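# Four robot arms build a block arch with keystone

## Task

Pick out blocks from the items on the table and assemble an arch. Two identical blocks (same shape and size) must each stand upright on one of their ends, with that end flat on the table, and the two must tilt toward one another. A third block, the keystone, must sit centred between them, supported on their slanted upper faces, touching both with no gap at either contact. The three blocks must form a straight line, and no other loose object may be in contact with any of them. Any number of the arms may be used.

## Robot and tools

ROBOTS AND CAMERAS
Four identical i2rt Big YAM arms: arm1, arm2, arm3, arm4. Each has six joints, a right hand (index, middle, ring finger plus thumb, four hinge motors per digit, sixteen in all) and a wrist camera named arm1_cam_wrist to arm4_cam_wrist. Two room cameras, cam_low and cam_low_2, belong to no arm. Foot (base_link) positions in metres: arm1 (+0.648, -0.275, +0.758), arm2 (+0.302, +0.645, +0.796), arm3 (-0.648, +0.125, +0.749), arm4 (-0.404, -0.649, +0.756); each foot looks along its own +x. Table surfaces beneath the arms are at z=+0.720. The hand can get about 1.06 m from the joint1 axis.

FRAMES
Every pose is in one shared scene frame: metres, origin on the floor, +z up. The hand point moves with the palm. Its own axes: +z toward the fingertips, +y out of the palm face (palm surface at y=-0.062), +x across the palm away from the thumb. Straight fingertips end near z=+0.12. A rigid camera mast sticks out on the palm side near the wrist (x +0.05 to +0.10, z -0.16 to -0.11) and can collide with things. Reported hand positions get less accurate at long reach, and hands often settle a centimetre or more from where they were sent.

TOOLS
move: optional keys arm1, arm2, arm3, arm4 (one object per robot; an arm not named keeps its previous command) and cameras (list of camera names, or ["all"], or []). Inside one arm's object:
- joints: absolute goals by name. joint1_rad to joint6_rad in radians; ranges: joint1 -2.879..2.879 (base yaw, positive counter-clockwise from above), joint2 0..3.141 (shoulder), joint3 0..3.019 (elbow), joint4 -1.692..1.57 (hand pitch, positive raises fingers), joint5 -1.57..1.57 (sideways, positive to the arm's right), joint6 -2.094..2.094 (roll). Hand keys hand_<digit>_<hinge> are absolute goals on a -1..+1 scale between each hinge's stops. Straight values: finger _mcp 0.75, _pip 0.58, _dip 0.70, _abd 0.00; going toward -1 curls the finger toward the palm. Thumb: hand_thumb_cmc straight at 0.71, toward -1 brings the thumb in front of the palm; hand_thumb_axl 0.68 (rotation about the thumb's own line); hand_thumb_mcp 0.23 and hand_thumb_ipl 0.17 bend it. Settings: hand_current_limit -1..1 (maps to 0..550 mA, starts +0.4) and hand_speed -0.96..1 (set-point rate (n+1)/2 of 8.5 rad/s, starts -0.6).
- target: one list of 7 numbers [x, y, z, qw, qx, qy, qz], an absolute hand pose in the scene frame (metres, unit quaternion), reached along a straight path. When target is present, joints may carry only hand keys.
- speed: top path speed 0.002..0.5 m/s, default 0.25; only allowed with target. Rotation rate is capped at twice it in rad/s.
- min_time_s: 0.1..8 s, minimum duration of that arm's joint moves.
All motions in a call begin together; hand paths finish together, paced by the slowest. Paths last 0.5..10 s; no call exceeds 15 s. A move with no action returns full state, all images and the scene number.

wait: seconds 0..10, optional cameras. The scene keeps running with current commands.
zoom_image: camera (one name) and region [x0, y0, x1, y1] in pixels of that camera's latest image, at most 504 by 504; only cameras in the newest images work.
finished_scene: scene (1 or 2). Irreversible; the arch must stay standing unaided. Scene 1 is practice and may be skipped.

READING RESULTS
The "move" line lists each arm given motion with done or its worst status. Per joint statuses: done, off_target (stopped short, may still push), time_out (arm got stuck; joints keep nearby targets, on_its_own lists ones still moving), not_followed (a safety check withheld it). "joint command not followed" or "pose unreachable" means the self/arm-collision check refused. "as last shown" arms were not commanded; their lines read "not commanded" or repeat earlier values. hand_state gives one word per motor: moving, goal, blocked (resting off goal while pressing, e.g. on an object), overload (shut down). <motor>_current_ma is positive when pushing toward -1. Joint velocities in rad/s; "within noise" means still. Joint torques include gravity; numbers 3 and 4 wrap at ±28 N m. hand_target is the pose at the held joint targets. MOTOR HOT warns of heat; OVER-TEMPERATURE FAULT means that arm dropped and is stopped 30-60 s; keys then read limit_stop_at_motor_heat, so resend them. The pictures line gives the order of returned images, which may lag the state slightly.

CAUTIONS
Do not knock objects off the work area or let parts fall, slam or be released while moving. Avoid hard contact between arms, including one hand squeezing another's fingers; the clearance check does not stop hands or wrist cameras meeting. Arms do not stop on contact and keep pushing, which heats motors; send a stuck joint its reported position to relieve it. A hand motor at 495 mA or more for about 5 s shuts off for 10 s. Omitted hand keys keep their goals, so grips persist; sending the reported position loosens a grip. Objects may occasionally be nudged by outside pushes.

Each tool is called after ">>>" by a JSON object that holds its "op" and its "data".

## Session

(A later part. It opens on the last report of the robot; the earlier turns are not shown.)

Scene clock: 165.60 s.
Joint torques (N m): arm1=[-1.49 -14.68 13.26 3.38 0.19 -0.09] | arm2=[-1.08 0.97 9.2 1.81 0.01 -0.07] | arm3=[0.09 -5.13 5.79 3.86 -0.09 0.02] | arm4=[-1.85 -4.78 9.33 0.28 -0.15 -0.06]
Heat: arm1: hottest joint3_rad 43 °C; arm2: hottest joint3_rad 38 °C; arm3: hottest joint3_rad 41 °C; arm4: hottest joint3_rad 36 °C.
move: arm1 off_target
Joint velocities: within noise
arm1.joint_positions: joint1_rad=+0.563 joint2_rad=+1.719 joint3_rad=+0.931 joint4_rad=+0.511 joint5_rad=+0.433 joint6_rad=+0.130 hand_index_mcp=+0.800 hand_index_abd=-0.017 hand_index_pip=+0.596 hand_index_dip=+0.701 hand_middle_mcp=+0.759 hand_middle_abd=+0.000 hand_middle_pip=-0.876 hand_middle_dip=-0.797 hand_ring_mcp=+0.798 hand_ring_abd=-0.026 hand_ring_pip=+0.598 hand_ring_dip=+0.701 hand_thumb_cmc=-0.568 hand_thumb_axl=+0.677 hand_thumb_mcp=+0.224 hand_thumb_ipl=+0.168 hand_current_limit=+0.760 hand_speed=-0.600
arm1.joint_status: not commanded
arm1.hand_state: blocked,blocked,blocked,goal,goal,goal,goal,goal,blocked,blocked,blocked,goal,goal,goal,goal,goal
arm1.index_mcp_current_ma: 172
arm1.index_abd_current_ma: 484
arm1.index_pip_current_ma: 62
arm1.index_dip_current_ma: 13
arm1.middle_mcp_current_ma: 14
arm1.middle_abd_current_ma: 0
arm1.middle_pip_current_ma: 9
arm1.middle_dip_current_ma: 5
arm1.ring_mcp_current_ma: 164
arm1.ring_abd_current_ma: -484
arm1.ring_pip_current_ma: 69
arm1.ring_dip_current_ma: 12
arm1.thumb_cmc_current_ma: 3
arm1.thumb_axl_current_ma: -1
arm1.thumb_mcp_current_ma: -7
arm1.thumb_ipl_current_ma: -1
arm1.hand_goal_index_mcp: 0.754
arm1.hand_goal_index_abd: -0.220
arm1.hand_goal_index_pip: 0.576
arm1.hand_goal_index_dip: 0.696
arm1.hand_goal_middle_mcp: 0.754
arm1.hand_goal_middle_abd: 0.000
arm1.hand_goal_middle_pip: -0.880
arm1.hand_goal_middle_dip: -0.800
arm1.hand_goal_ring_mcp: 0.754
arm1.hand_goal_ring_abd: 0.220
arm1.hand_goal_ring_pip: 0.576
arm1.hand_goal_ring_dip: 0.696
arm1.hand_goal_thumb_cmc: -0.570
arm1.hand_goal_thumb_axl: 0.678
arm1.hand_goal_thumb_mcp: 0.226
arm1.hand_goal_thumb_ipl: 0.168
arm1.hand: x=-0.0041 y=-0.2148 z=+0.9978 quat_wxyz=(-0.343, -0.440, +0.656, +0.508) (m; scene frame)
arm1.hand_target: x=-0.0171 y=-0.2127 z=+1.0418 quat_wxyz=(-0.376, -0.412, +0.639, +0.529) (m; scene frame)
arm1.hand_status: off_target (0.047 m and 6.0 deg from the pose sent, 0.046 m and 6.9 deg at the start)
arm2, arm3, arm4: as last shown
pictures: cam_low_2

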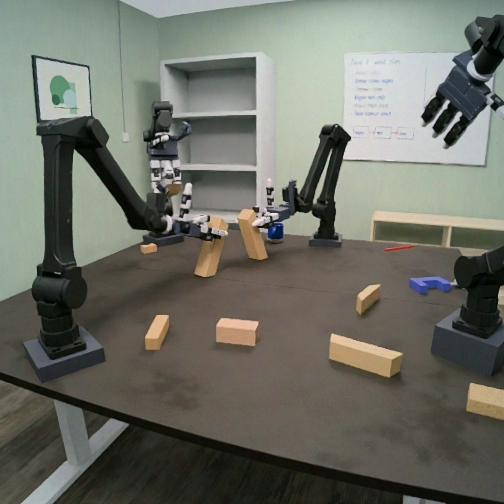

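>>> {"op": "zoom_image", "data": {"camera": "cam_low_2", "region": [205, 205, 255, 255]}}

>>> {"op": "move", "data": {"cameras": ["arm3_cam_wrist","arm1_cam_wrist","cam_low","arm4_cam_wrist"]}}

Scaled by 10.080 from the camera's 504x504 image, which has a finer 720x720 frame.

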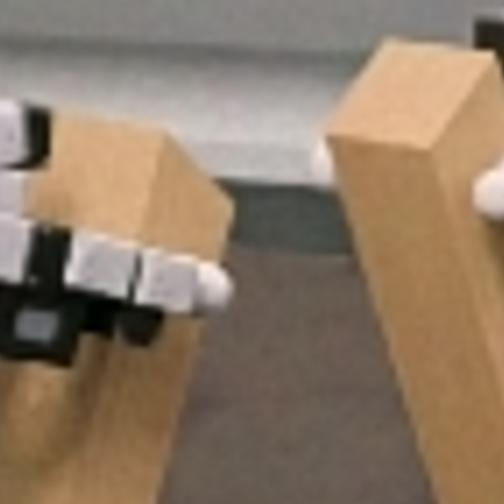

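Scene clock: 170.77 s.
Joint torques (N m): arm1=[-1.49 -14.68 13.27 3.41 0.19 -0.09] | arm2=[-1.03 1.03 9.21 1.81 0.01 -0.07] | arm3=[0.03 -5.07 5.78 3.88 -0.09 0.02] | arm4=[-1.85 -4.72 9.32 0.27 -0.15 -0.06]
Heat: arm1: hottest joint3_rad 42 °C; arm2: hottest joint3_rad 38 °C; arm3: hottest joint3_rad 41 °C; arm4: hottest joint3_rad 36 °C.
Joint velocities: within noise
arm1.joint_positions: joint1_rad=+0.563 joint2_rad=+1.719 joint3_rad=+0.931 joint4_rad=+0.512 joint5_rad=+0.433 joint6_rad=+0.130 hand_index_mcp=+0.800 hand_index_abd=-0.017 hand_index_pip=+0.596 hand_index_dip=+0.701 hand_middle_mcp=+0.759 hand_middle_abd=+0.000 hand_middle_pip=-0.876 hand_middle_dip=-0.797 hand_ring_mcp=+0.798 hand_ring_abd=-0.026 hand_ring_pip=+0.598 hand_ring_dip=+0.701 hand_thumb_cmc=-0.568 hand_thumb_axl=+0.677 hand_thumb_mcp=+0.224 hand_thumb_ipl=+0.168 hand_current_limit=+0.760 hand_speed=-0.600
arm1.joint_status: not commanded
arm1.hand_state: blocked,blocked,blocked,goal,goal,goal,goal,goal,blocked,blocked,blocked,goal,goal,goal,goal,goal
arm1.index_mcp_current_ma: 172
arm1.index_abd_current_ma: 484
arm1.index_pip_current_ma: 62
arm1.index_dip_current_ma: 13
arm1.middle_mcp_current_ma: 14
arm1.middle_abd_current_ma: 0
arm1.middle_pip_current_ma: 9
arm1.middle_dip_current_ma: 5
arm1.ring_mcp_current_ma: 164
arm1.ring_abd_current_ma: -484
arm1.ring_pip_current_ma: 69
arm1.ring_dip_current_ma: 12
arm1.thumb_cmc_current_ma: 3
arm1.thumb_axl_current_ma: -1
arm1.thumb_mcp_current_ma: -7
arm1.thumb_ipl_current_ma: -1
arm1.hand_goal_index_mcp: 0.754
arm1.hand_goal_index_abd: -0.220
arm1.hand_goal_index_pip: 0.576
arm1.hand_goal_index_dip: 0.696
arm1.hand_goal_middle_mcp: 0.754
arm1.hand_goal_middle_abd: 0.000
arm1.hand_goal_middle_pip: -0.880
arm1.hand_goal_middle_dip: -0.800
arm1.hand_goal_ring_mcp: 0.754
arm1.hand_goal_ring_abd: 0.220
arm1.hand_goal_ring_pip: 0.576
arm1.hand_goal_ring_dip: 0.696
arm1.hand_goal_thumb_cmc: -0.570
arm1.hand_goal_thumb_axl: 0.678
arm1.hand_goal_thumb_mcp: 0.226
arm1.hand_goal_thumb_ipl: 0.168
arm1.hand: x=-0.0041 y=-0.2148 z=+0.9979 quat_wxyz=(-0.343, -0.440, +0.656, +0.508) (m; scene frame)
arm1.hand_target: x=-0.0171 y=-0.2127 z=+1.0419 quat_wxyz=(-0.376, -0.412, +0.639, +0.529) (m; scene frame)
arm1.hand_status: off_target (0.047 m and 5.9 deg from the pose sent, 0.046 m and 6.9 deg at the start)
arm2.joint_positions: joint1_rad=-0.605 joint2_rad=+0.637 joint3_rad=+1.379 joint4_rad=-1.408 joint5_rad=-0.010 joint6_rad=+1.001 hand_index_mcp=+0.755 hand_index_abd=+0.000 hand_index_pip=+0.577 hand_index_dip=+0.696 hand_middle_mcp=+0.755 hand_middle_abd=+0.000 hand_middle_pip=+0.577 hand_middle_dip=+0.696 hand_ring_mcp=+0.755 hand_ring_abd=+0.000 hand_ring_pip=+0.577 hand_ring_dip=+0.696 hand_thumb_cmc=+0.715 hand_thumb_axl=+0.677 hand_thumb_mcp=+0.225 hand_thumb_ipl=+0.168 hand_current_limit=+0.400 hand_speed=-0.600
arm2.joint_status: not commanded
arm2.hand_state: goal,goal,goal,goal,goal,goal,goal,goal,goal,goal,goal,goal,goal,goal,goal,goal
arm2.index_mcp_current_ma: 2
arm2.index_abd_current_ma: 0
arm2.index_pip_current_ma: 2
arm2.index_dip_current_ma: 0
arm2.middle_mcp_current_ma: 2
arm2.middle_abd_current_ma: 0
arm2.middle_pip_current_ma: 2
arm2.middle_dip_current_ma: 0
arm2.ring_mcp_current_ma: 2
arm2.ring_abd_current_ma: 0
arm2.ring_pip_current_ma: 2
arm2.ring_dip_current_ma: 0
arm2.thumb_cmc_current_ma: 3
arm2.thumb_axl_current_ma: -3
arm2.thumb_mcp_current_ma: -3
arm2.thumb_ipl_current_ma: -1
arm2.hand_goal_index_mcp: 0.754
arm2.hand_goal_index_abd: 0.000
arm2.hand_goal_index_pip: 0.576
arm2.hand_goal_index_dip: 0.696
arm2.hand_goal_middle_mcp: 0.754
arm2.hand_goal_middle_abd: 0.000
arm2.hand_goal_middle_pip: 0.576
arm2.hand_goal_middle_dip: 0.696
arm2.hand_goal_ring_mcp: 0.754
arm2.hand_goal_ring_abd: 0.000
arm2.hand_goal_ring_pip: 0.576
arm2.hand_goal_ring_dip: 0.696
arm2.hand_goal_thumb_cmc: 0.714
arm2.hand_goal_thumb_axl: 0.678
arm2.hand_goal_thumb_mcp: 0.226
arm2.hand_goal_thumb_ipl: 0.168
arm2.hand: x=+0.0389 y=+0.6168 z=+1.3317 quat_wxyz=(+0.439, +0.437, -0.785, -0.018) (m; scene frame)
arm2.hand_target: x=+0.0409 y=+0.6179 z=+1.3448 quat_wxyz=(+0.452, +0.434, -0.779, -0.019) (m; scene frame)
arm2.hand_status: not commanded
arm3.joint_positions: joint1_rad=-0.842 joint2_rad=+1.300 joint3_rad=+0.177 joint4_rad=+1.073 joint5_rad=-0.352 joint6_rad=-0.009 hand_index_mcp=+0.782 hand_index_abd=-0.019 hand_index_pip=+0.586 hand_index_dip=+0.696 hand_middle_mcp=+0.759 hand_middle_abd=+0.000 hand_middle_pip=-0.876 hand_middle_dip=-0.798 hand_ring_mcp=+0.788 hand_ring_abd=-0.034 hand_ring_pip=+0.588 hand_ring_dip=+0.697 hand_thumb_cmc=-0.569 hand_thumb_axl=+0.677 hand_thumb_mcp=+0.223 hand_thumb_ipl=+0.168 hand_current_limit=+0.770 hand_speed=-0.600
arm3.joint_status: not commanded
arm3.hand_state: blocked,blocked,goal,goal,goal,goal,goal,goal,blocked,blocked,goal,goal,goal,goal,goal,goal
arm3.index_mcp_current_ma: 115
arm3.index_abd_current_ma: 487
arm3.index_pip_current_ma: 33
arm3.index_dip_current_ma: 0
arm3.middle_mcp_current_ma: 16
arm3.middle_abd_current_ma: 0
arm3.middle_pip_current_ma: 10
arm3.middle_dip_current_ma: 7
arm3.ring_mcp_current_ma: 140
arm3.ring_abd_current_ma: -487
arm3.ring_pip_current_ma: 42
arm3.ring_dip_current_ma: 3
arm3.thumb_cmc_current_ma: 4
arm3.thumb_axl_current_ma: -2
arm3.thumb_mcp_current_ma: -10
arm3.thumb_ipl_current_ma: -1
arm3.hand_goal_index_mcp: 0.754
arm3.hand_goal_index_abd: -0.240
arm3.hand_goal_index_pip: 0.576
arm3.hand_goal_index_dip: 0.696
arm3.hand_goal_middle_mcp: 0.754
arm3.hand_goal_middle_abd: 0.000
arm3.hand_goal_middle_pip: -0.880
arm3.hand_goal_middle_dip: -0.800
arm3.hand_goal_ring_mcp: 0.754
arm3.hand_goal_ring_abd: 0.200
arm3.hand_goal_ring_pip: 0.576
arm3.hand_goal_ring_dip: 0.696
arm3.hand_goal_thumb_cmc: -0.570
arm3.hand_goal_thumb_axl: 0.678
arm3.hand_goal_thumb_mcp: 0.226
arm3.hand_goal_thumb_ipl: 0.168
arm3.hand: x=-0.3292 y=-0.1233 z=+0.9877 quat_wxyz=(+0.572, +0.608, +0.396, +0.382) (m; scene frame)
arm3.hand_target: x=-0.3341 y=-0.1246 z=+1.0095 quat_wxyz=(+0.597, +0.587, +0.384, +0.390) (m; scene frame)
arm3.hand_status: not commanded
arm4.joint_positions: joint1_rad=-0.412 joint2_rad=+0.934 joint3_rad=+1.262 joint4_rad=-1.677 joint5_rad=+0.004 joint6_rad=-0.218 hand_index_mcp=+0.755 hand_index_abd=-0.003 hand_index_pip=+0.576 hand_index_dip=+0.695 hand_middle_mcp=+0.755 hand_middle_abd=+0.001 hand_middle_pip=-0.874 hand_middle_dip=-0.797 hand_ring_mcp=+0.762 hand_ring_abd=+0.011 hand_ring_pip=+0.580 hand_ring_dip=+0.696 hand_thumb_cmc=-0.568 hand_thumb_axl=+0.677 hand_thumb_mcp=+0.224 hand_thumb_ipl=+0.168 hand_current_limit=+0.760 hand_speed=-0.600
arm4.joint_status: not commanded
arm4.hand_state: goal,blocked,goal,goal,goal,goal,goal,goal,goal,blocked,goal,goal,goal,goal,goal,goal
arm4.index_mcp_current_ma: 0
arm4.index_abd_current_ma: 484
arm4.index_pip_current_ma: 0
arm4.index_dip_current_ma: 0
arm4.middle_mcp_current_ma: 0
arm4.middle_abd_current_ma: 0
arm4.middle_pip_current_ma: 2
arm4.middle_dip_current_ma: 0
arm4.ring_mcp_current_ma: 3
arm4.ring_abd_current_ma: -484
arm4.ring_pip_current_ma: 1
arm4.ring_dip_current_ma: 0
arm4.thumb_cmc_current_ma: 0
arm4.thumb_axl_current_ma: 0
arm4.thumb_mcp_current_ma: -1
arm4.thumb_ipl_current_ma: 0
arm4.hand_goal_index_mcp: 0.754
arm4.hand_goal_index_abd: -0.240
arm4.hand_goal_index_pip: 0.576
arm4.hand_goal_index_dip: 0.696
arm4.hand_goal_middle_mcp: 0.754
arm4.hand_goal_middle_abd: 0.000
arm4.hand_goal_middle_pip: -0.880
arm4.hand_goal_middle_dip: -0.800
arm4.hand_goal_ring_mcp: 0.754
arm4.hand_goal_ring_abd: 0.240
arm4.hand_goal_ring_pip: 0.576
arm4.hand_goal_ring_dip: 0.696
arm4.hand_goal_thumb_cmc: -0.570
arm4.hand_goal_thumb_axl: 0.678
arm4.hand_goal_thumb_mcp: 0.226
arm4.hand_goal_thumb_ipl: 0.168
arm4.hand: x=-0.1297 y=-0.4353 z=+1.1370 quat_wxyz=(+0.062, +0.329, +0.937, +0.100) (m; scene frame)
arm4.hand_target: x=-0.1298 y=-0.4397 z=+1.1393 quat_wxyz=(+0.065, +0.331, +0.936, +0.101) (m; scene frame)
arm4.hand_status: not commanded
pictures: arm1_cam_wrist, arm3_cam_wrist, arm4_cam_wrist, cam_low
camera_calibration:
arm1_cam_wrist: T_world_to_cam=[[0.16732, 0.776796, 0.607117, -0.409336], [0.948277, 0.0416966, -0.314693, 0.275253], [-0.269767, 0.62837, -0.729642, 0.983621], [0, 0, 0, 1]] pos_world=[0.0728222, -0.311584, 1.05283]
arm3_cam_wrist: T_world_to_cam=[[-0.322473, -0.719237, 0.615394, -0.774008], [-0.824608, -0.105775, -0.555728, 0.223736], [0.464793, -0.686666, -0.558979, 0.74776], [0, 0, 0, 1]] pos_world=[-0.412656, -0.019568, 1.01864]
arm4_cam_wrist: T_world_to_cam=[[0.987577, 0.0176821, 0.156136, -0.0066957], [-0.0793022, -0.80174, 0.592389, -1.07573], [0.135655, -0.597412, -0.790378, 0.783075], [0, 0, 0, 1]] pos_world=[-0.184924, -0.394522, 1.25722]

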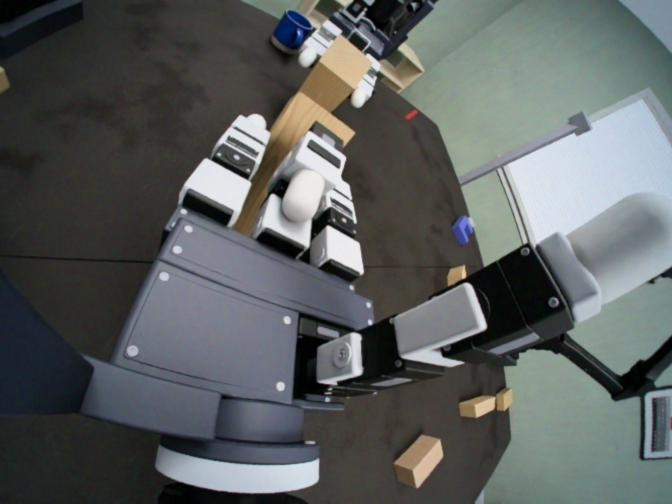

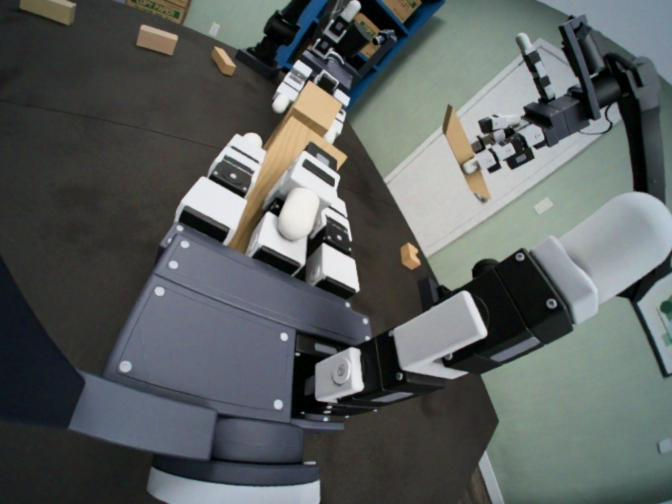

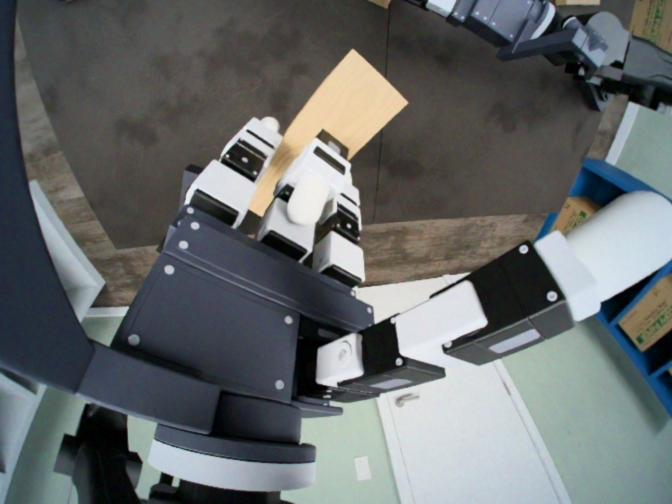

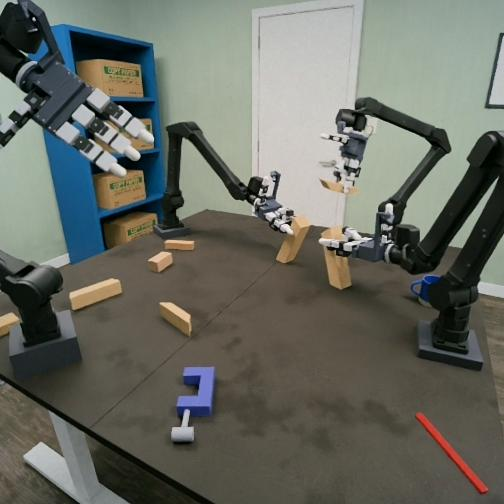

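>>> {"op": "move", "data": {"arm1": {"target": [-0.021, -0.2210, 1.075, -0.3594, -0.4252, 0.6304, 0.5409], "speed": 0.06}, "cameras": ["cam_low_2"]}}

>>> {"op": "zoom_image", "data": {"camera": "cam_low_2", "region": [190, 260, 220, 290]}}

>>> {"op": "zoom_image", "data": {"camera": "cam_low_2", "region": [210, 205, 240, 235]}}

Scene clock: 174.43 s.
Joint torques (N m): arm1=[-0.56 -17.49 14.8 2.56 0.53 -0.25] | arm2=[-1.08 1.03 9.21 1.84 0.01 -0.06] | arm3=[0.09 -5.07 5.79 3.88 -0.09 0.02] | arm4=[-1.73 -4.78 9.31 0.25 -0.15 -0.06]
Heat: arm1: hottest joint3_rad 43 °C; arm2: hottest joint3_rad 38 °C; arm3: hottest joint3_rad 40 °C; arm4: hottest joint3_rad 36 °C.
move: arm1 off_target
Joint velocities: within noise
arm1.joint_positions: joint1_rad=+0.563 joint2_rad=+1.691 joint3_rad=+0.933 joint4_rad=+0.449 joint5_rad=+0.449 joint6_rad=+0.097 hand_index_mcp=+0.800 hand_index_abd=-0.017 hand_index_pip=+0.596 hand_index_dip=+0.701 hand_middle_mcp=+0.759 hand_middle_abd=+0.000 hand_middle_pip=-0.876 hand_middle_dip=-0.797 hand_ring_mcp=+0.797 hand_ring_abd=-0.026 hand_ring_pip=+0.596 hand_ring_dip=+0.700 hand_thumb_cmc=-0.568 hand_thumb_axl=+0.677 hand_thumb_mcp=+0.224 hand_thumb_ipl=+0.168 hand_current_limit=+0.760 hand_speed=-0.600
arm1.joint_status: not commanded
arm1.hand_state: blocked,blocked,blocked,goal,goal,goal,goal,goal,blocked,blocked,blocked,goal,goal,goal,goal,goal
arm1.index_mcp_current_ma: 172
arm1.index_abd_current_ma: 484
arm1.index_pip_current_ma: 62
arm1.index_dip_current_ma: 13
arm1.middle_mcp_current_ma: 14
arm1.middle_abd_current_ma: 0
arm1.middle_pip_current_ma: 9
arm1.middle_dip_current_ma: 5
arm1.ring_mcp_current_ma: 159
arm1.ring_abd_current_ma: -484
arm1.ring_pip_current_ma: 61
arm1.ring_dip_current_ma: 10
arm1.thumb_cmc_current_ma: 3
arm1.thumb_axl_current_ma: -1
arm1.thumb_mcp_current_ma: -7
arm1.thumb_ipl_current_ma: -1
arm1.hand_goal_index_mcp: 0.754
arm1.hand_goal_index_abd: -0.220
arm1.hand_goal_index_pip: 0.576
arm1.hand_goal_index_dip: 0.696
arm1.hand_goal_middle_mcp: 0.754
arm1.hand_goal_middle_abd: 0.000
arm1.hand_goal_middle_pip: -0.880
arm1.hand_goal_middle_dip: -0.800
arm1.hand_goal_ring_mcp: 0.754
arm1.hand_goal_ring_abd: 0.220
arm1.hand_goal_ring_pip: 0.576
arm1.hand_goal_ring_dip: 0.696
arm1.hand_goal_thumb_cmc: -0.570
arm1.hand_goal_thumb_axl: 0.678
arm1.hand_goal_thumb_mcp: 0.226
arm1.hand_goal_thumb_ipl: 0.168
arm1.hand: x=-0.0024 y=-0.2149 z=+1.0028 quat_wxyz=(-0.318, -0.456, +0.656, +0.511) (m; scene frame)
arm1.hand_target: x=-0.0140 y=-0.2209 z=+1.0746 quat_wxyz=(-0.359, -0.425, +0.631, +0.541) (m; scene frame)
arm1.hand_status: off_target (0.075 m and 7.4 deg from the pose sent, 0.079 m and 5.5 deg at the start)
arm2, arm3, arm4: as last shown
pictures: cam_low_2

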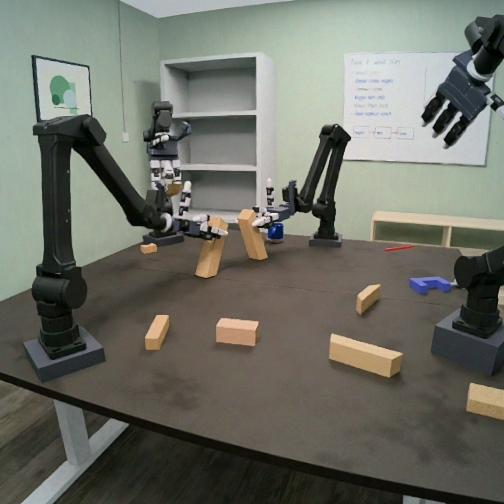

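Scaled by 16.800 from the camera's 504x504 image, which has a finer 720x720 frame.

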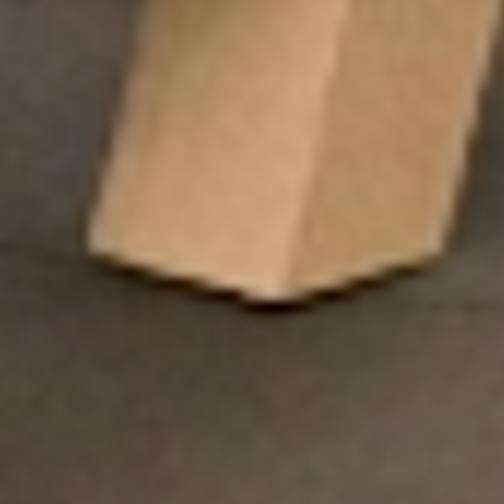

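Scaled by 16.800 from the camera's 504x504 image, which has a finer 720x720 frame.

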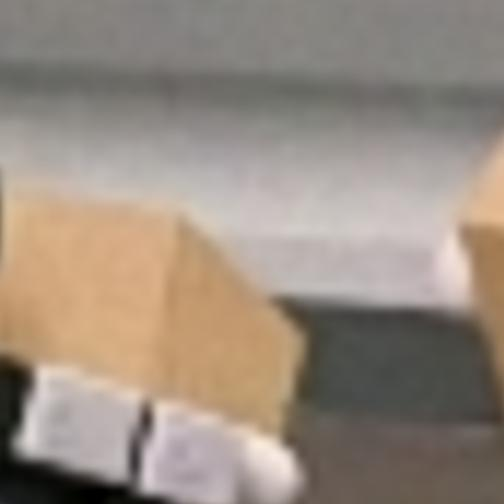

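>>> {"op": "move", "data": {"cameras": ["arm3_cam_wrist","arm1_cam_wrist","cam_low"]}}

>>> {"op": "zoom_image", "data": {"camera": "cam_low", "region": [265, 205, 365, 305]}}

>>> {"op": "zoom_image", "data": {"camera": "arm1_cam_wrist", "region": [260, 20, 400, 160]}}

>>> {"op": "zoom_image", "data": {"camera": "arm3_cam_wrist", "region": [250, 50, 380, 180]}}

Scene clock: 176.13 s.
Joint torques (N m): arm1=[-0.5 -17.55 14.83 2.55 0.53 -0.22] | arm2=[-1.08 1.03 9.21 1.83 0.01 -0.07] | arm3=[0.09 -5.07 5.78 3.88 -0.09 0.03] | arm4=[-1.85 -4.78 9.31 0.27 -0.15 -0.06]
Heat: arm1: hottest joint3_rad 43 °C; arm2: hottest joint3_rad 38 °C; arm3: hottest joint3_rad 40 °C; arm4: hottest joint3_rad 36 °C.
Joint velocities: within noise
arm1.joint_positions: joint1_rad=+0.563 joint2_rad=+1.691 joint3_rad=+0.933 joint4_rad=+0.448 joint5_rad=+0.449 joint6_rad=+0.097 hand_index_mcp=+0.800 hand_index_abd=-0.017 hand_index_pip=+0.596 hand_index_dip=+0.701 hand_middle_mcp=+0.759 hand_middle_abd=+0.000 hand_middle_pip=-0.876 hand_middle_dip=-0.797 hand_ring_mcp=+0.797 hand_ring_abd=-0.026 hand_ring_pip=+0.596 hand_ring_dip=+0.700 hand_thumb_cmc=-0.568 hand_thumb_axl=+0.677 hand_thumb_mcp=+0.224 hand_thumb_ipl=+0.168 hand_current_limit=+0.760 hand_speed=-0.600
arm1.joint_status: not commanded
arm1.hand_state: blocked,blocked,blocked,goal,goal,goal,goal,goal,blocked,blocked,blocked,goal,goal,goal,goal,goal
arm1.index_mcp_current_ma: 172
arm1.index_abd_current_ma: 484
arm1.index_pip_current_ma: 62
arm1.index_dip_current_ma: 13
arm1.middle_mcp_current_ma: 14
arm1.middle_abd_current_ma: 0
arm1.middle_pip_current_ma: 9
arm1.middle_dip_current_ma: 5
arm1.ring_mcp_current_ma: 159
arm1.ring_abd_current_ma: -484
arm1.ring_pip_current_ma: 61
arm1.ring_dip_current_ma: 10
arm1.thumb_cmc_current_ma: 3
arm1.thumb_axl_current_ma: -1
arm1.thumb_mcp_current_ma: -7
arm1.thumb_ipl_current_ma: -1
arm1.hand_goal_index_mcp: 0.754
arm1.hand_goal_index_abd: -0.220
arm1.hand_goal_index_pip: 0.576
arm1.hand_goal_index_dip: 0.696
arm1.hand_goal_middle_mcp: 0.754
arm1.hand_goal_middle_abd: 0.000
arm1.hand_goal_middle_pip: -0.880
arm1.hand_goal_middle_dip: -0.800
arm1.hand_goal_ring_mcp: 0.754
arm1.hand_goal_ring_abd: 0.220
arm1.hand_goal_ring_pip: 0.576
arm1.hand_goal_ring_dip: 0.696
arm1.hand_goal_thumb_cmc: -0.570
arm1.hand_goal_thumb_axl: 0.678
arm1.hand_goal_thumb_mcp: 0.226
arm1.hand_goal_thumb_ipl: 0.168
arm1.hand: x=-0.0024 y=-0.2149 z=+1.0027 quat_wxyz=(-0.318, -0.456, +0.656, +0.511) (m; scene frame)
arm1.hand_target: x=-0.0140 y=-0.2209 z=+1.0745 quat_wxyz=(-0.359, -0.425, +0.631, +0.541) (m; scene frame)
arm1.hand_status: off_target (0.075 m and 7.5 deg from the pose sent, 0.079 m and 5.5 deg at the start)
arm2.joint_positions: joint1_rad=-0.605 joint2_rad=+0.637 joint3_rad=+1.379 joint4_rad=-1.408 joint5_rad=-0.010 joint6_rad=+1.001 hand_index_mcp=+0.755 hand_index_abd=+0.000 hand_index_pip=+0.577 hand_index_dip=+0.696 hand_middle_mcp=+0.755 hand_middle_abd=+0.000 hand_middle_pip=+0.577 hand_middle_dip=+0.696 hand_ring_mcp=+0.755 hand_ring_abd=+0.000 hand_ring_pip=+0.577 hand_ring_dip=+0.696 hand_thumb_cmc=+0.715 hand_thumb_axl=+0.677 hand_thumb_mcp=+0.225 hand_thumb_ipl=+0.168 hand_current_limit=+0.400 hand_speed=-0.600
arm2.joint_status: not commanded
arm2.hand_state: goal,goal,goal,goal,goal,goal,goal,goal,goal,goal,goal,goal,goal,goal,goal,goal
arm2.index_mcp_current_ma: 2
arm2.index_abd_current_ma: 0
arm2.index_pip_current_ma: 2
arm2.index_dip_current_ma: 0
arm2.middle_mcp_current_ma: 2
arm2.middle_abd_current_ma: 0
arm2.middle_pip_current_ma: 2
arm2.middle_dip_current_ma: 0
arm2.ring_mcp_current_ma: 2
arm2.ring_abd_current_ma: 0
arm2.ring_pip_current_ma: 2
arm2.ring_dip_current_ma: 0
arm2.thumb_cmc_current_ma: 3
arm2.thumb_axl_current_ma: -3
arm2.thumb_mcp_current_ma: -3
arm2.thumb_ipl_current_ma: -1
arm2.hand_goal_index_mcp: 0.754
arm2.hand_goal_index_abd: 0.000
arm2.hand_goal_index_pip: 0.576
arm2.hand_goal_index_dip: 0.696
arm2.hand_goal_middle_mcp: 0.754
arm2.hand_goal_middle_abd: 0.000
arm2.hand_goal_middle_pip: 0.576
arm2.hand_goal_middle_dip: 0.696
arm2.hand_goal_ring_mcp: 0.754
arm2.hand_goal_ring_abd: 0.000
arm2.hand_goal_ring_pip: 0.576
arm2.hand_goal_ring_dip: 0.696
arm2.hand_goal_thumb_cmc: 0.714
arm2.hand_goal_thumb_axl: 0.678
arm2.hand_goal_thumb_mcp: 0.226
arm2.hand_goal_thumb_ipl: 0.168
arm2.hand: x=+0.0389 y=+0.6168 z=+1.3317 quat_wxyz=(+0.439, +0.437, -0.785, -0.018) (m; scene frame)
arm2.hand_target: x=+0.0409 y=+0.6179 z=+1.3448 quat_wxyz=(+0.452, +0.434, -0.779, -0.019) (m; scene frame)
arm2.hand_status: not commanded
arm3.joint_positions: joint1_rad=-0.842 joint2_rad=+1.300 joint3_rad=+0.177 joint4_rad=+1.073 joint5_rad=-0.352 joint6_rad=-0.009 hand_index_mcp=+0.782 hand_index_abd=-0.019 hand_index_pip=+0.586 hand_index_dip=+0.696 hand_middle_mcp=+0.759 hand_middle_abd=+0.000 hand_middle_pip=-0.876 hand_middle_dip=-0.798 hand_ring_mcp=+0.788 hand_ring_abd=-0.034 hand_ring_pip=+0.588 hand_ring_dip=+0.697 hand_thumb_cmc=-0.569 hand_thumb_axl=+0.677 hand_thumb_mcp=+0.223 hand_thumb_ipl=+0.168 hand_current_limit=+0.770 hand_speed=-0.600
arm3.joint_status: not commanded
arm3.hand_state: blocked,blocked,goal,goal,goal,goal,goal,goal,blocked,blocked,goal,goal,goal,goal,goal,goal
arm3.index_mcp_current_ma: 115
arm3.index_abd_current_ma: 487
arm3.index_pip_current_ma: 33
arm3.index_dip_current_ma: 0
arm3.middle_mcp_current_ma: 16
arm3.middle_abd_current_ma: 0
arm3.middle_pip_current_ma: 10
arm3.middle_dip_current_ma: 7
arm3.ring_mcp_current_ma: 140
arm3.ring_abd_current_ma: -487
arm3.ring_pip_current_ma: 42
arm3.ring_dip_current_ma: 3
arm3.thumb_cmc_current_ma: 4
arm3.thumb_axl_current_ma: -2
arm3.thumb_mcp_current_ma: -10
arm3.thumb_ipl_current_ma: -1
arm3.hand_goal_index_mcp: 0.754
arm3.hand_goal_index_abd: -0.240
arm3.hand_goal_index_pip: 0.576
arm3.hand_goal_index_dip: 0.696
arm3.hand_goal_middle_mcp: 0.754
arm3.hand_goal_middle_abd: 0.000
arm3.hand_goal_middle_pip: -0.880
arm3.hand_goal_middle_dip: -0.800
arm3.hand_goal_ring_mcp: 0.754
arm3.hand_goal_ring_abd: 0.200
arm3.hand_goal_ring_pip: 0.576
arm3.hand_goal_ring_dip: 0.696
arm3.hand_goal_thumb_cmc: -0.570
arm3.hand_goal_thumb_axl: 0.678
arm3.hand_goal_thumb_mcp: 0.226
arm3.hand_goal_thumb_ipl: 0.168
arm3.hand: x=-0.3292 y=-0.1233 z=+0.9877 quat_wxyz=(+0.572, +0.608, +0.396, +0.382) (m; scene frame)
arm3.hand_target: x=-0.3341 y=-0.1246 z=+1.0095 quat_wxyz=(+0.597, +0.587, +0.384, +0.390) (m; scene frame)
arm3.hand_status: not commanded
arm4.joint_positions: joint1_rad=-0.412 joint2_rad=+0.934 joint3_rad=+1.262 joint4_rad=-1.677 joint5_rad=+0.004 joint6_rad=-0.218 hand_index_mcp=+0.755 hand_index_abd=-0.003 hand_index_pip=+0.576 hand_index_dip=+0.695 hand_middle_mcp=+0.755 hand_middle_abd=+0.001 hand_middle_pip=-0.874 hand_middle_dip=-0.797 hand_ring_mcp=+0.762 hand_ring_abd=+0.011 hand_ring_pip=+0.580 hand_ring_dip=+0.696 hand_thumb_cmc=-0.568 hand_thumb_axl=+0.677 hand_thumb_mcp=+0.224 hand_thumb_ipl=+0.168 hand_current_limit=+0.760 hand_speed=-0.600
arm4.joint_status: not commanded
arm4.hand_state: goal,blocked,goal,goal,goal,goal,goal,goal,goal,blocked,goal,goal,goal,goal,goal,goal
arm4.index_mcp_current_ma: 0
arm4.index_abd_current_ma: 484
arm4.index_pip_current_ma: 0
arm4.index_dip_current_ma: 0
arm4.middle_mcp_current_ma: 0
arm4.middle_abd_current_ma: 0
arm4.middle_pip_current_ma: 2
arm4.middle_dip_current_ma: 0
arm4.ring_mcp_current_ma: 3
arm4.ring_abd_current_ma: -484
arm4.ring_pip_current_ma: 1
arm4.ring_dip_current_ma: 0
arm4.thumb_cmc_current_ma: 0
arm4.thumb_axl_current_ma: 0
arm4.thumb_mcp_current_ma: -1
arm4.thumb_ipl_current_ma: 0
arm4.hand_goal_index_mcp: 0.754
arm4.hand_goal_index_abd: -0.240
arm4.hand_goal_index_pip: 0.576
arm4.hand_goal_index_dip: 0.696
arm4.hand_goal_middle_mcp: 0.754
arm4.hand_goal_middle_abd: 0.000
arm4.hand_goal_middle_pip: -0.880
arm4.hand_goal_middle_dip: -0.800
arm4.hand_goal_ring_mcp: 0.754
arm4.hand_goal_ring_abd: 0.240
arm4.hand_goal_ring_pip: 0.576
arm4.hand_goal_ring_dip: 0.696
arm4.hand_goal_thumb_cmc: -0.570
arm4.hand_goal_thumb_axl: 0.678
arm4.hand_goal_thumb_mcp: 0.226
arm4.hand_goal_thumb_ipl: 0.168
arm4.hand: x=-0.1297 y=-0.4353 z=+1.1370 quat_wxyz=(+0.062, +0.329, +0.937, +0.100) (m; scene frame)
arm4.hand_target: x=-0.1298 y=-0.4397 z=+1.1393 quat_wxyz=(+0.065, +0.331, +0.936, +0.101) (m; scene frame)
arm4.hand_status: not commanded
pictures: arm1_cam_wrist, arm3_cam_wrist, cam_low
camera_calibration:
arm1_cam_wrist: T_world_to_cam=[[0.143924, 0.752826, 0.642291, -0.452873], [0.961894, 0.0460525, -0.269517, 0.230898], [-0.232479, 0.656606, -0.717511, 0.981725], [0, 0, 0, 1]] pos_world=[0.0713103, -0.314306, 1.05751]
arm3_cam_wrist: T_world_to_cam=[[-0.322473, -0.719237, 0.615394, -0.774008], [-0.824608, -0.105775, -0.555728, 0.223736], [0.464793, -0.686666, -0.558979, 0.74776], [0, 0, 0, 1]] pos_world=[-0.412656, -0.019568, 1.01864]

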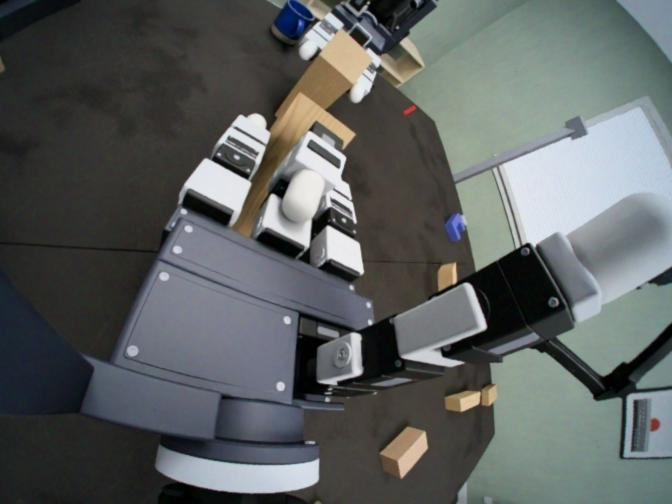

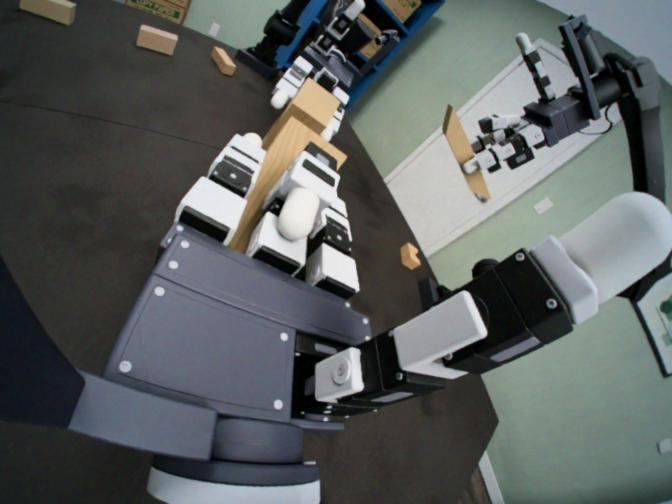

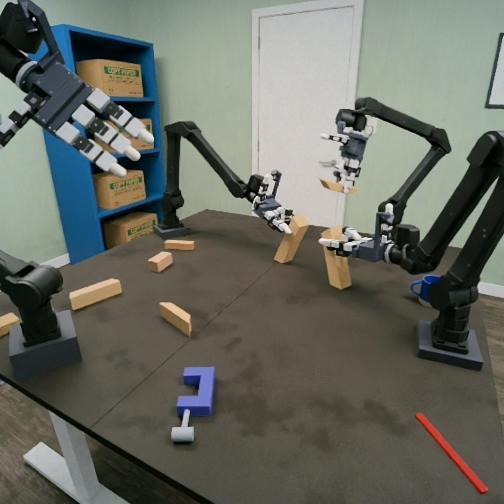

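Scaled by 5.040 from the camera's 504x504 image, which has a finer 720x720 frame.

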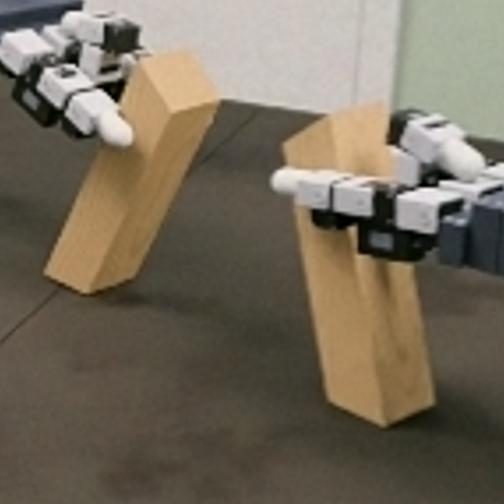

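Scaled by 3.600 from the camera's 672x504 image, which has a finer 960x720 frame.

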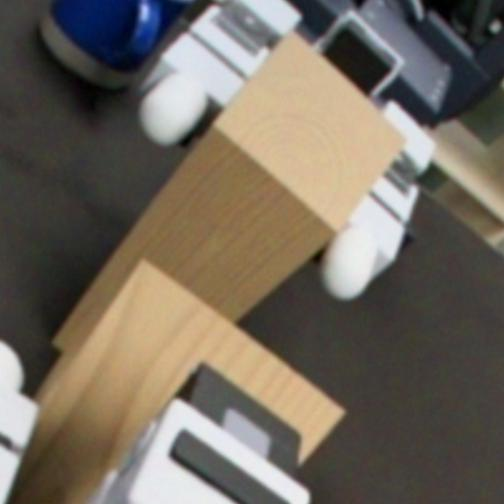

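Scaled by 3.877 from the camera's 672x504 image, which has a finer 960x720 frame.

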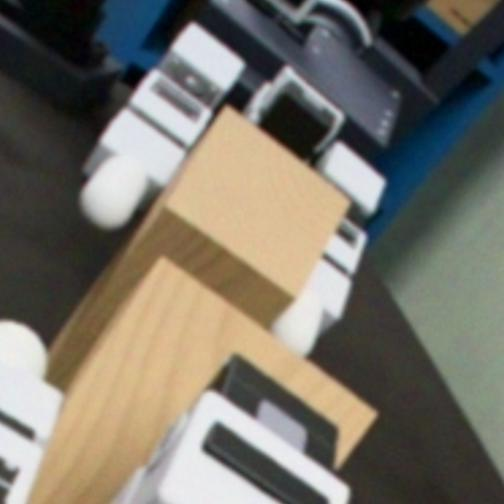

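>>> {"op": "zoom_image", "data": {"camera": "cam_low", "region": [275, 205, 325, 255]}}

>>> {"op": "zoom_image", "data": {"camera": "cam_low", "region": [260, 235, 310, 285]}}

>>> {"op": "zoom_image", "data": {"camera": "cam_low", "region": [305, 210, 355, 260]}}

>>> {"op": "zoom_image", "data": {"camera": "cam_low", "region": [315, 250, 365, 300]}}

Scaled by 10.080 from the camera's 504x504 image, which has a finer 720x720 frame.

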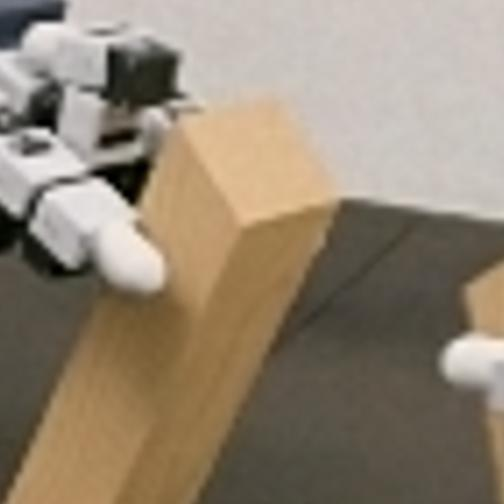

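Scaled by 10.080 from the camera's 504x504 image, which has a finer 720x720 frame.

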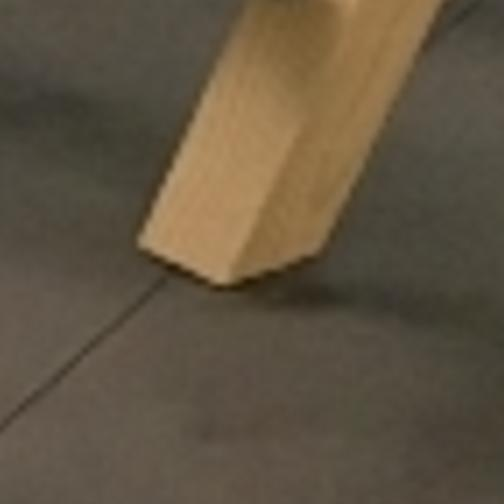

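Scaled by 10.080 from the camera's 504x504 image, which has a finer 720x720 frame.

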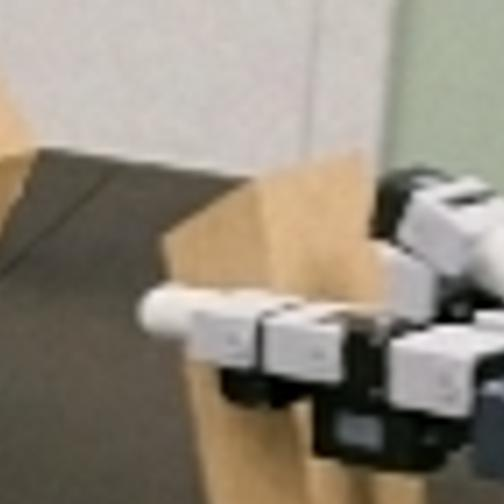

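Scaled by 10.080 from the camera's 504x504 image, which has a finer 720x720 frame.

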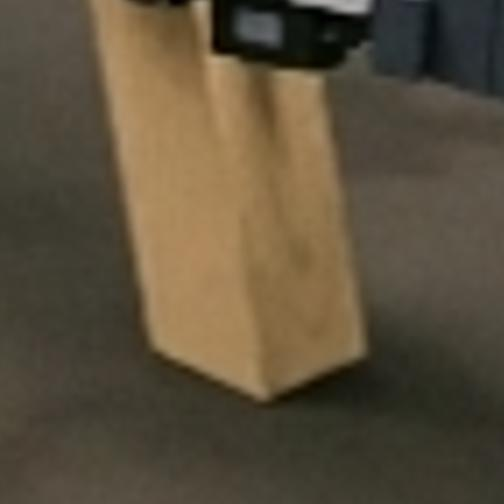

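>>> {"op": "zoom_image", "data": {"camera": "cam_low", "region": [240, 5, 280, 45]}}

>>> {"op": "zoom_image", "data": {"camera": "cam_low", "region": [235, 150, 275, 190]}}

>>> {"op": "zoom_image", "data": {"camera": "cam_low", "region": [370, 0, 410, 40]}}

>>> {"op": "zoom_image", "data": {"camera": "cam_low", "region": [240, 0, 440, 200]}}

>>> {"op": "zoom_image", "data": {"camera": "cam_low_2", "region": [140, 0, 380, 240]}}

Scaled by 12.600 from the camera's 504x504 image, which has a finer 720x720 frame.

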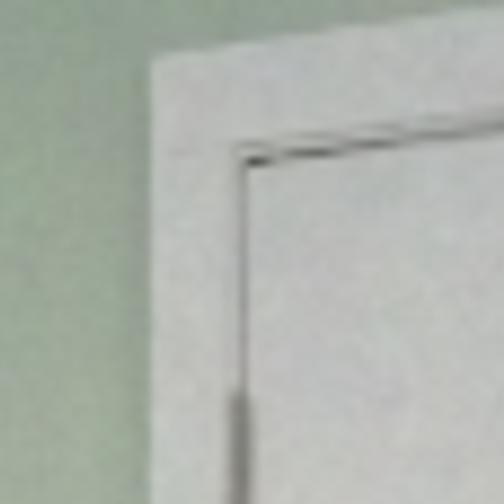

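Scaled by 12.600 from the camera's 504x504 image, which has a finer 720x720 frame.

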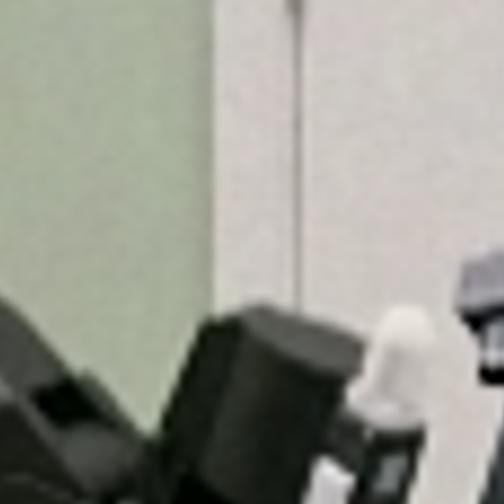

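Scaled by 12.600 from the camera's 504x504 image, which has a finer 720x720 frame.

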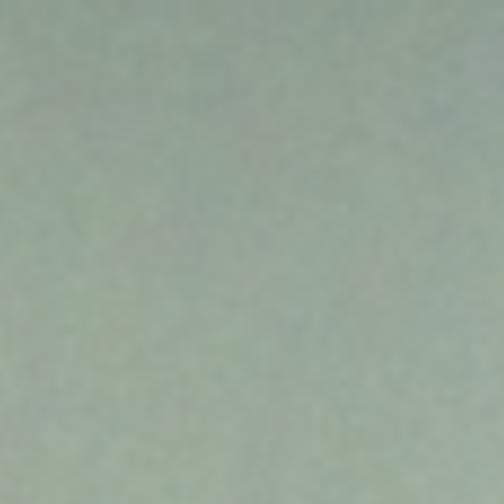

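Scaled by 2.520 from the camera's 504x504 image, which has a finer 720x720 frame.

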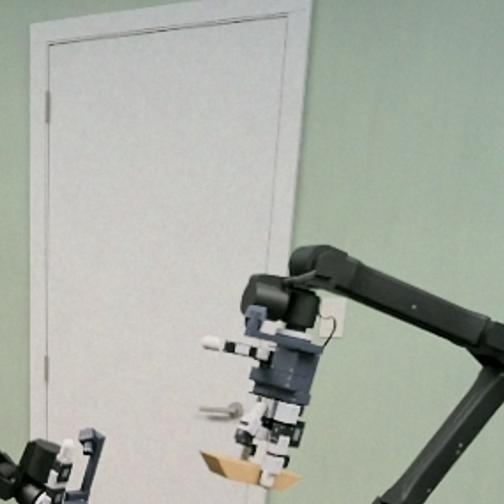

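This scene's latest camera images include none from cam_low_2. They are from: arm1_cam_wrist, arm3_cam_wrist, cam_low. cam_low_2's image comes with the result of a call that names it in "cameras".


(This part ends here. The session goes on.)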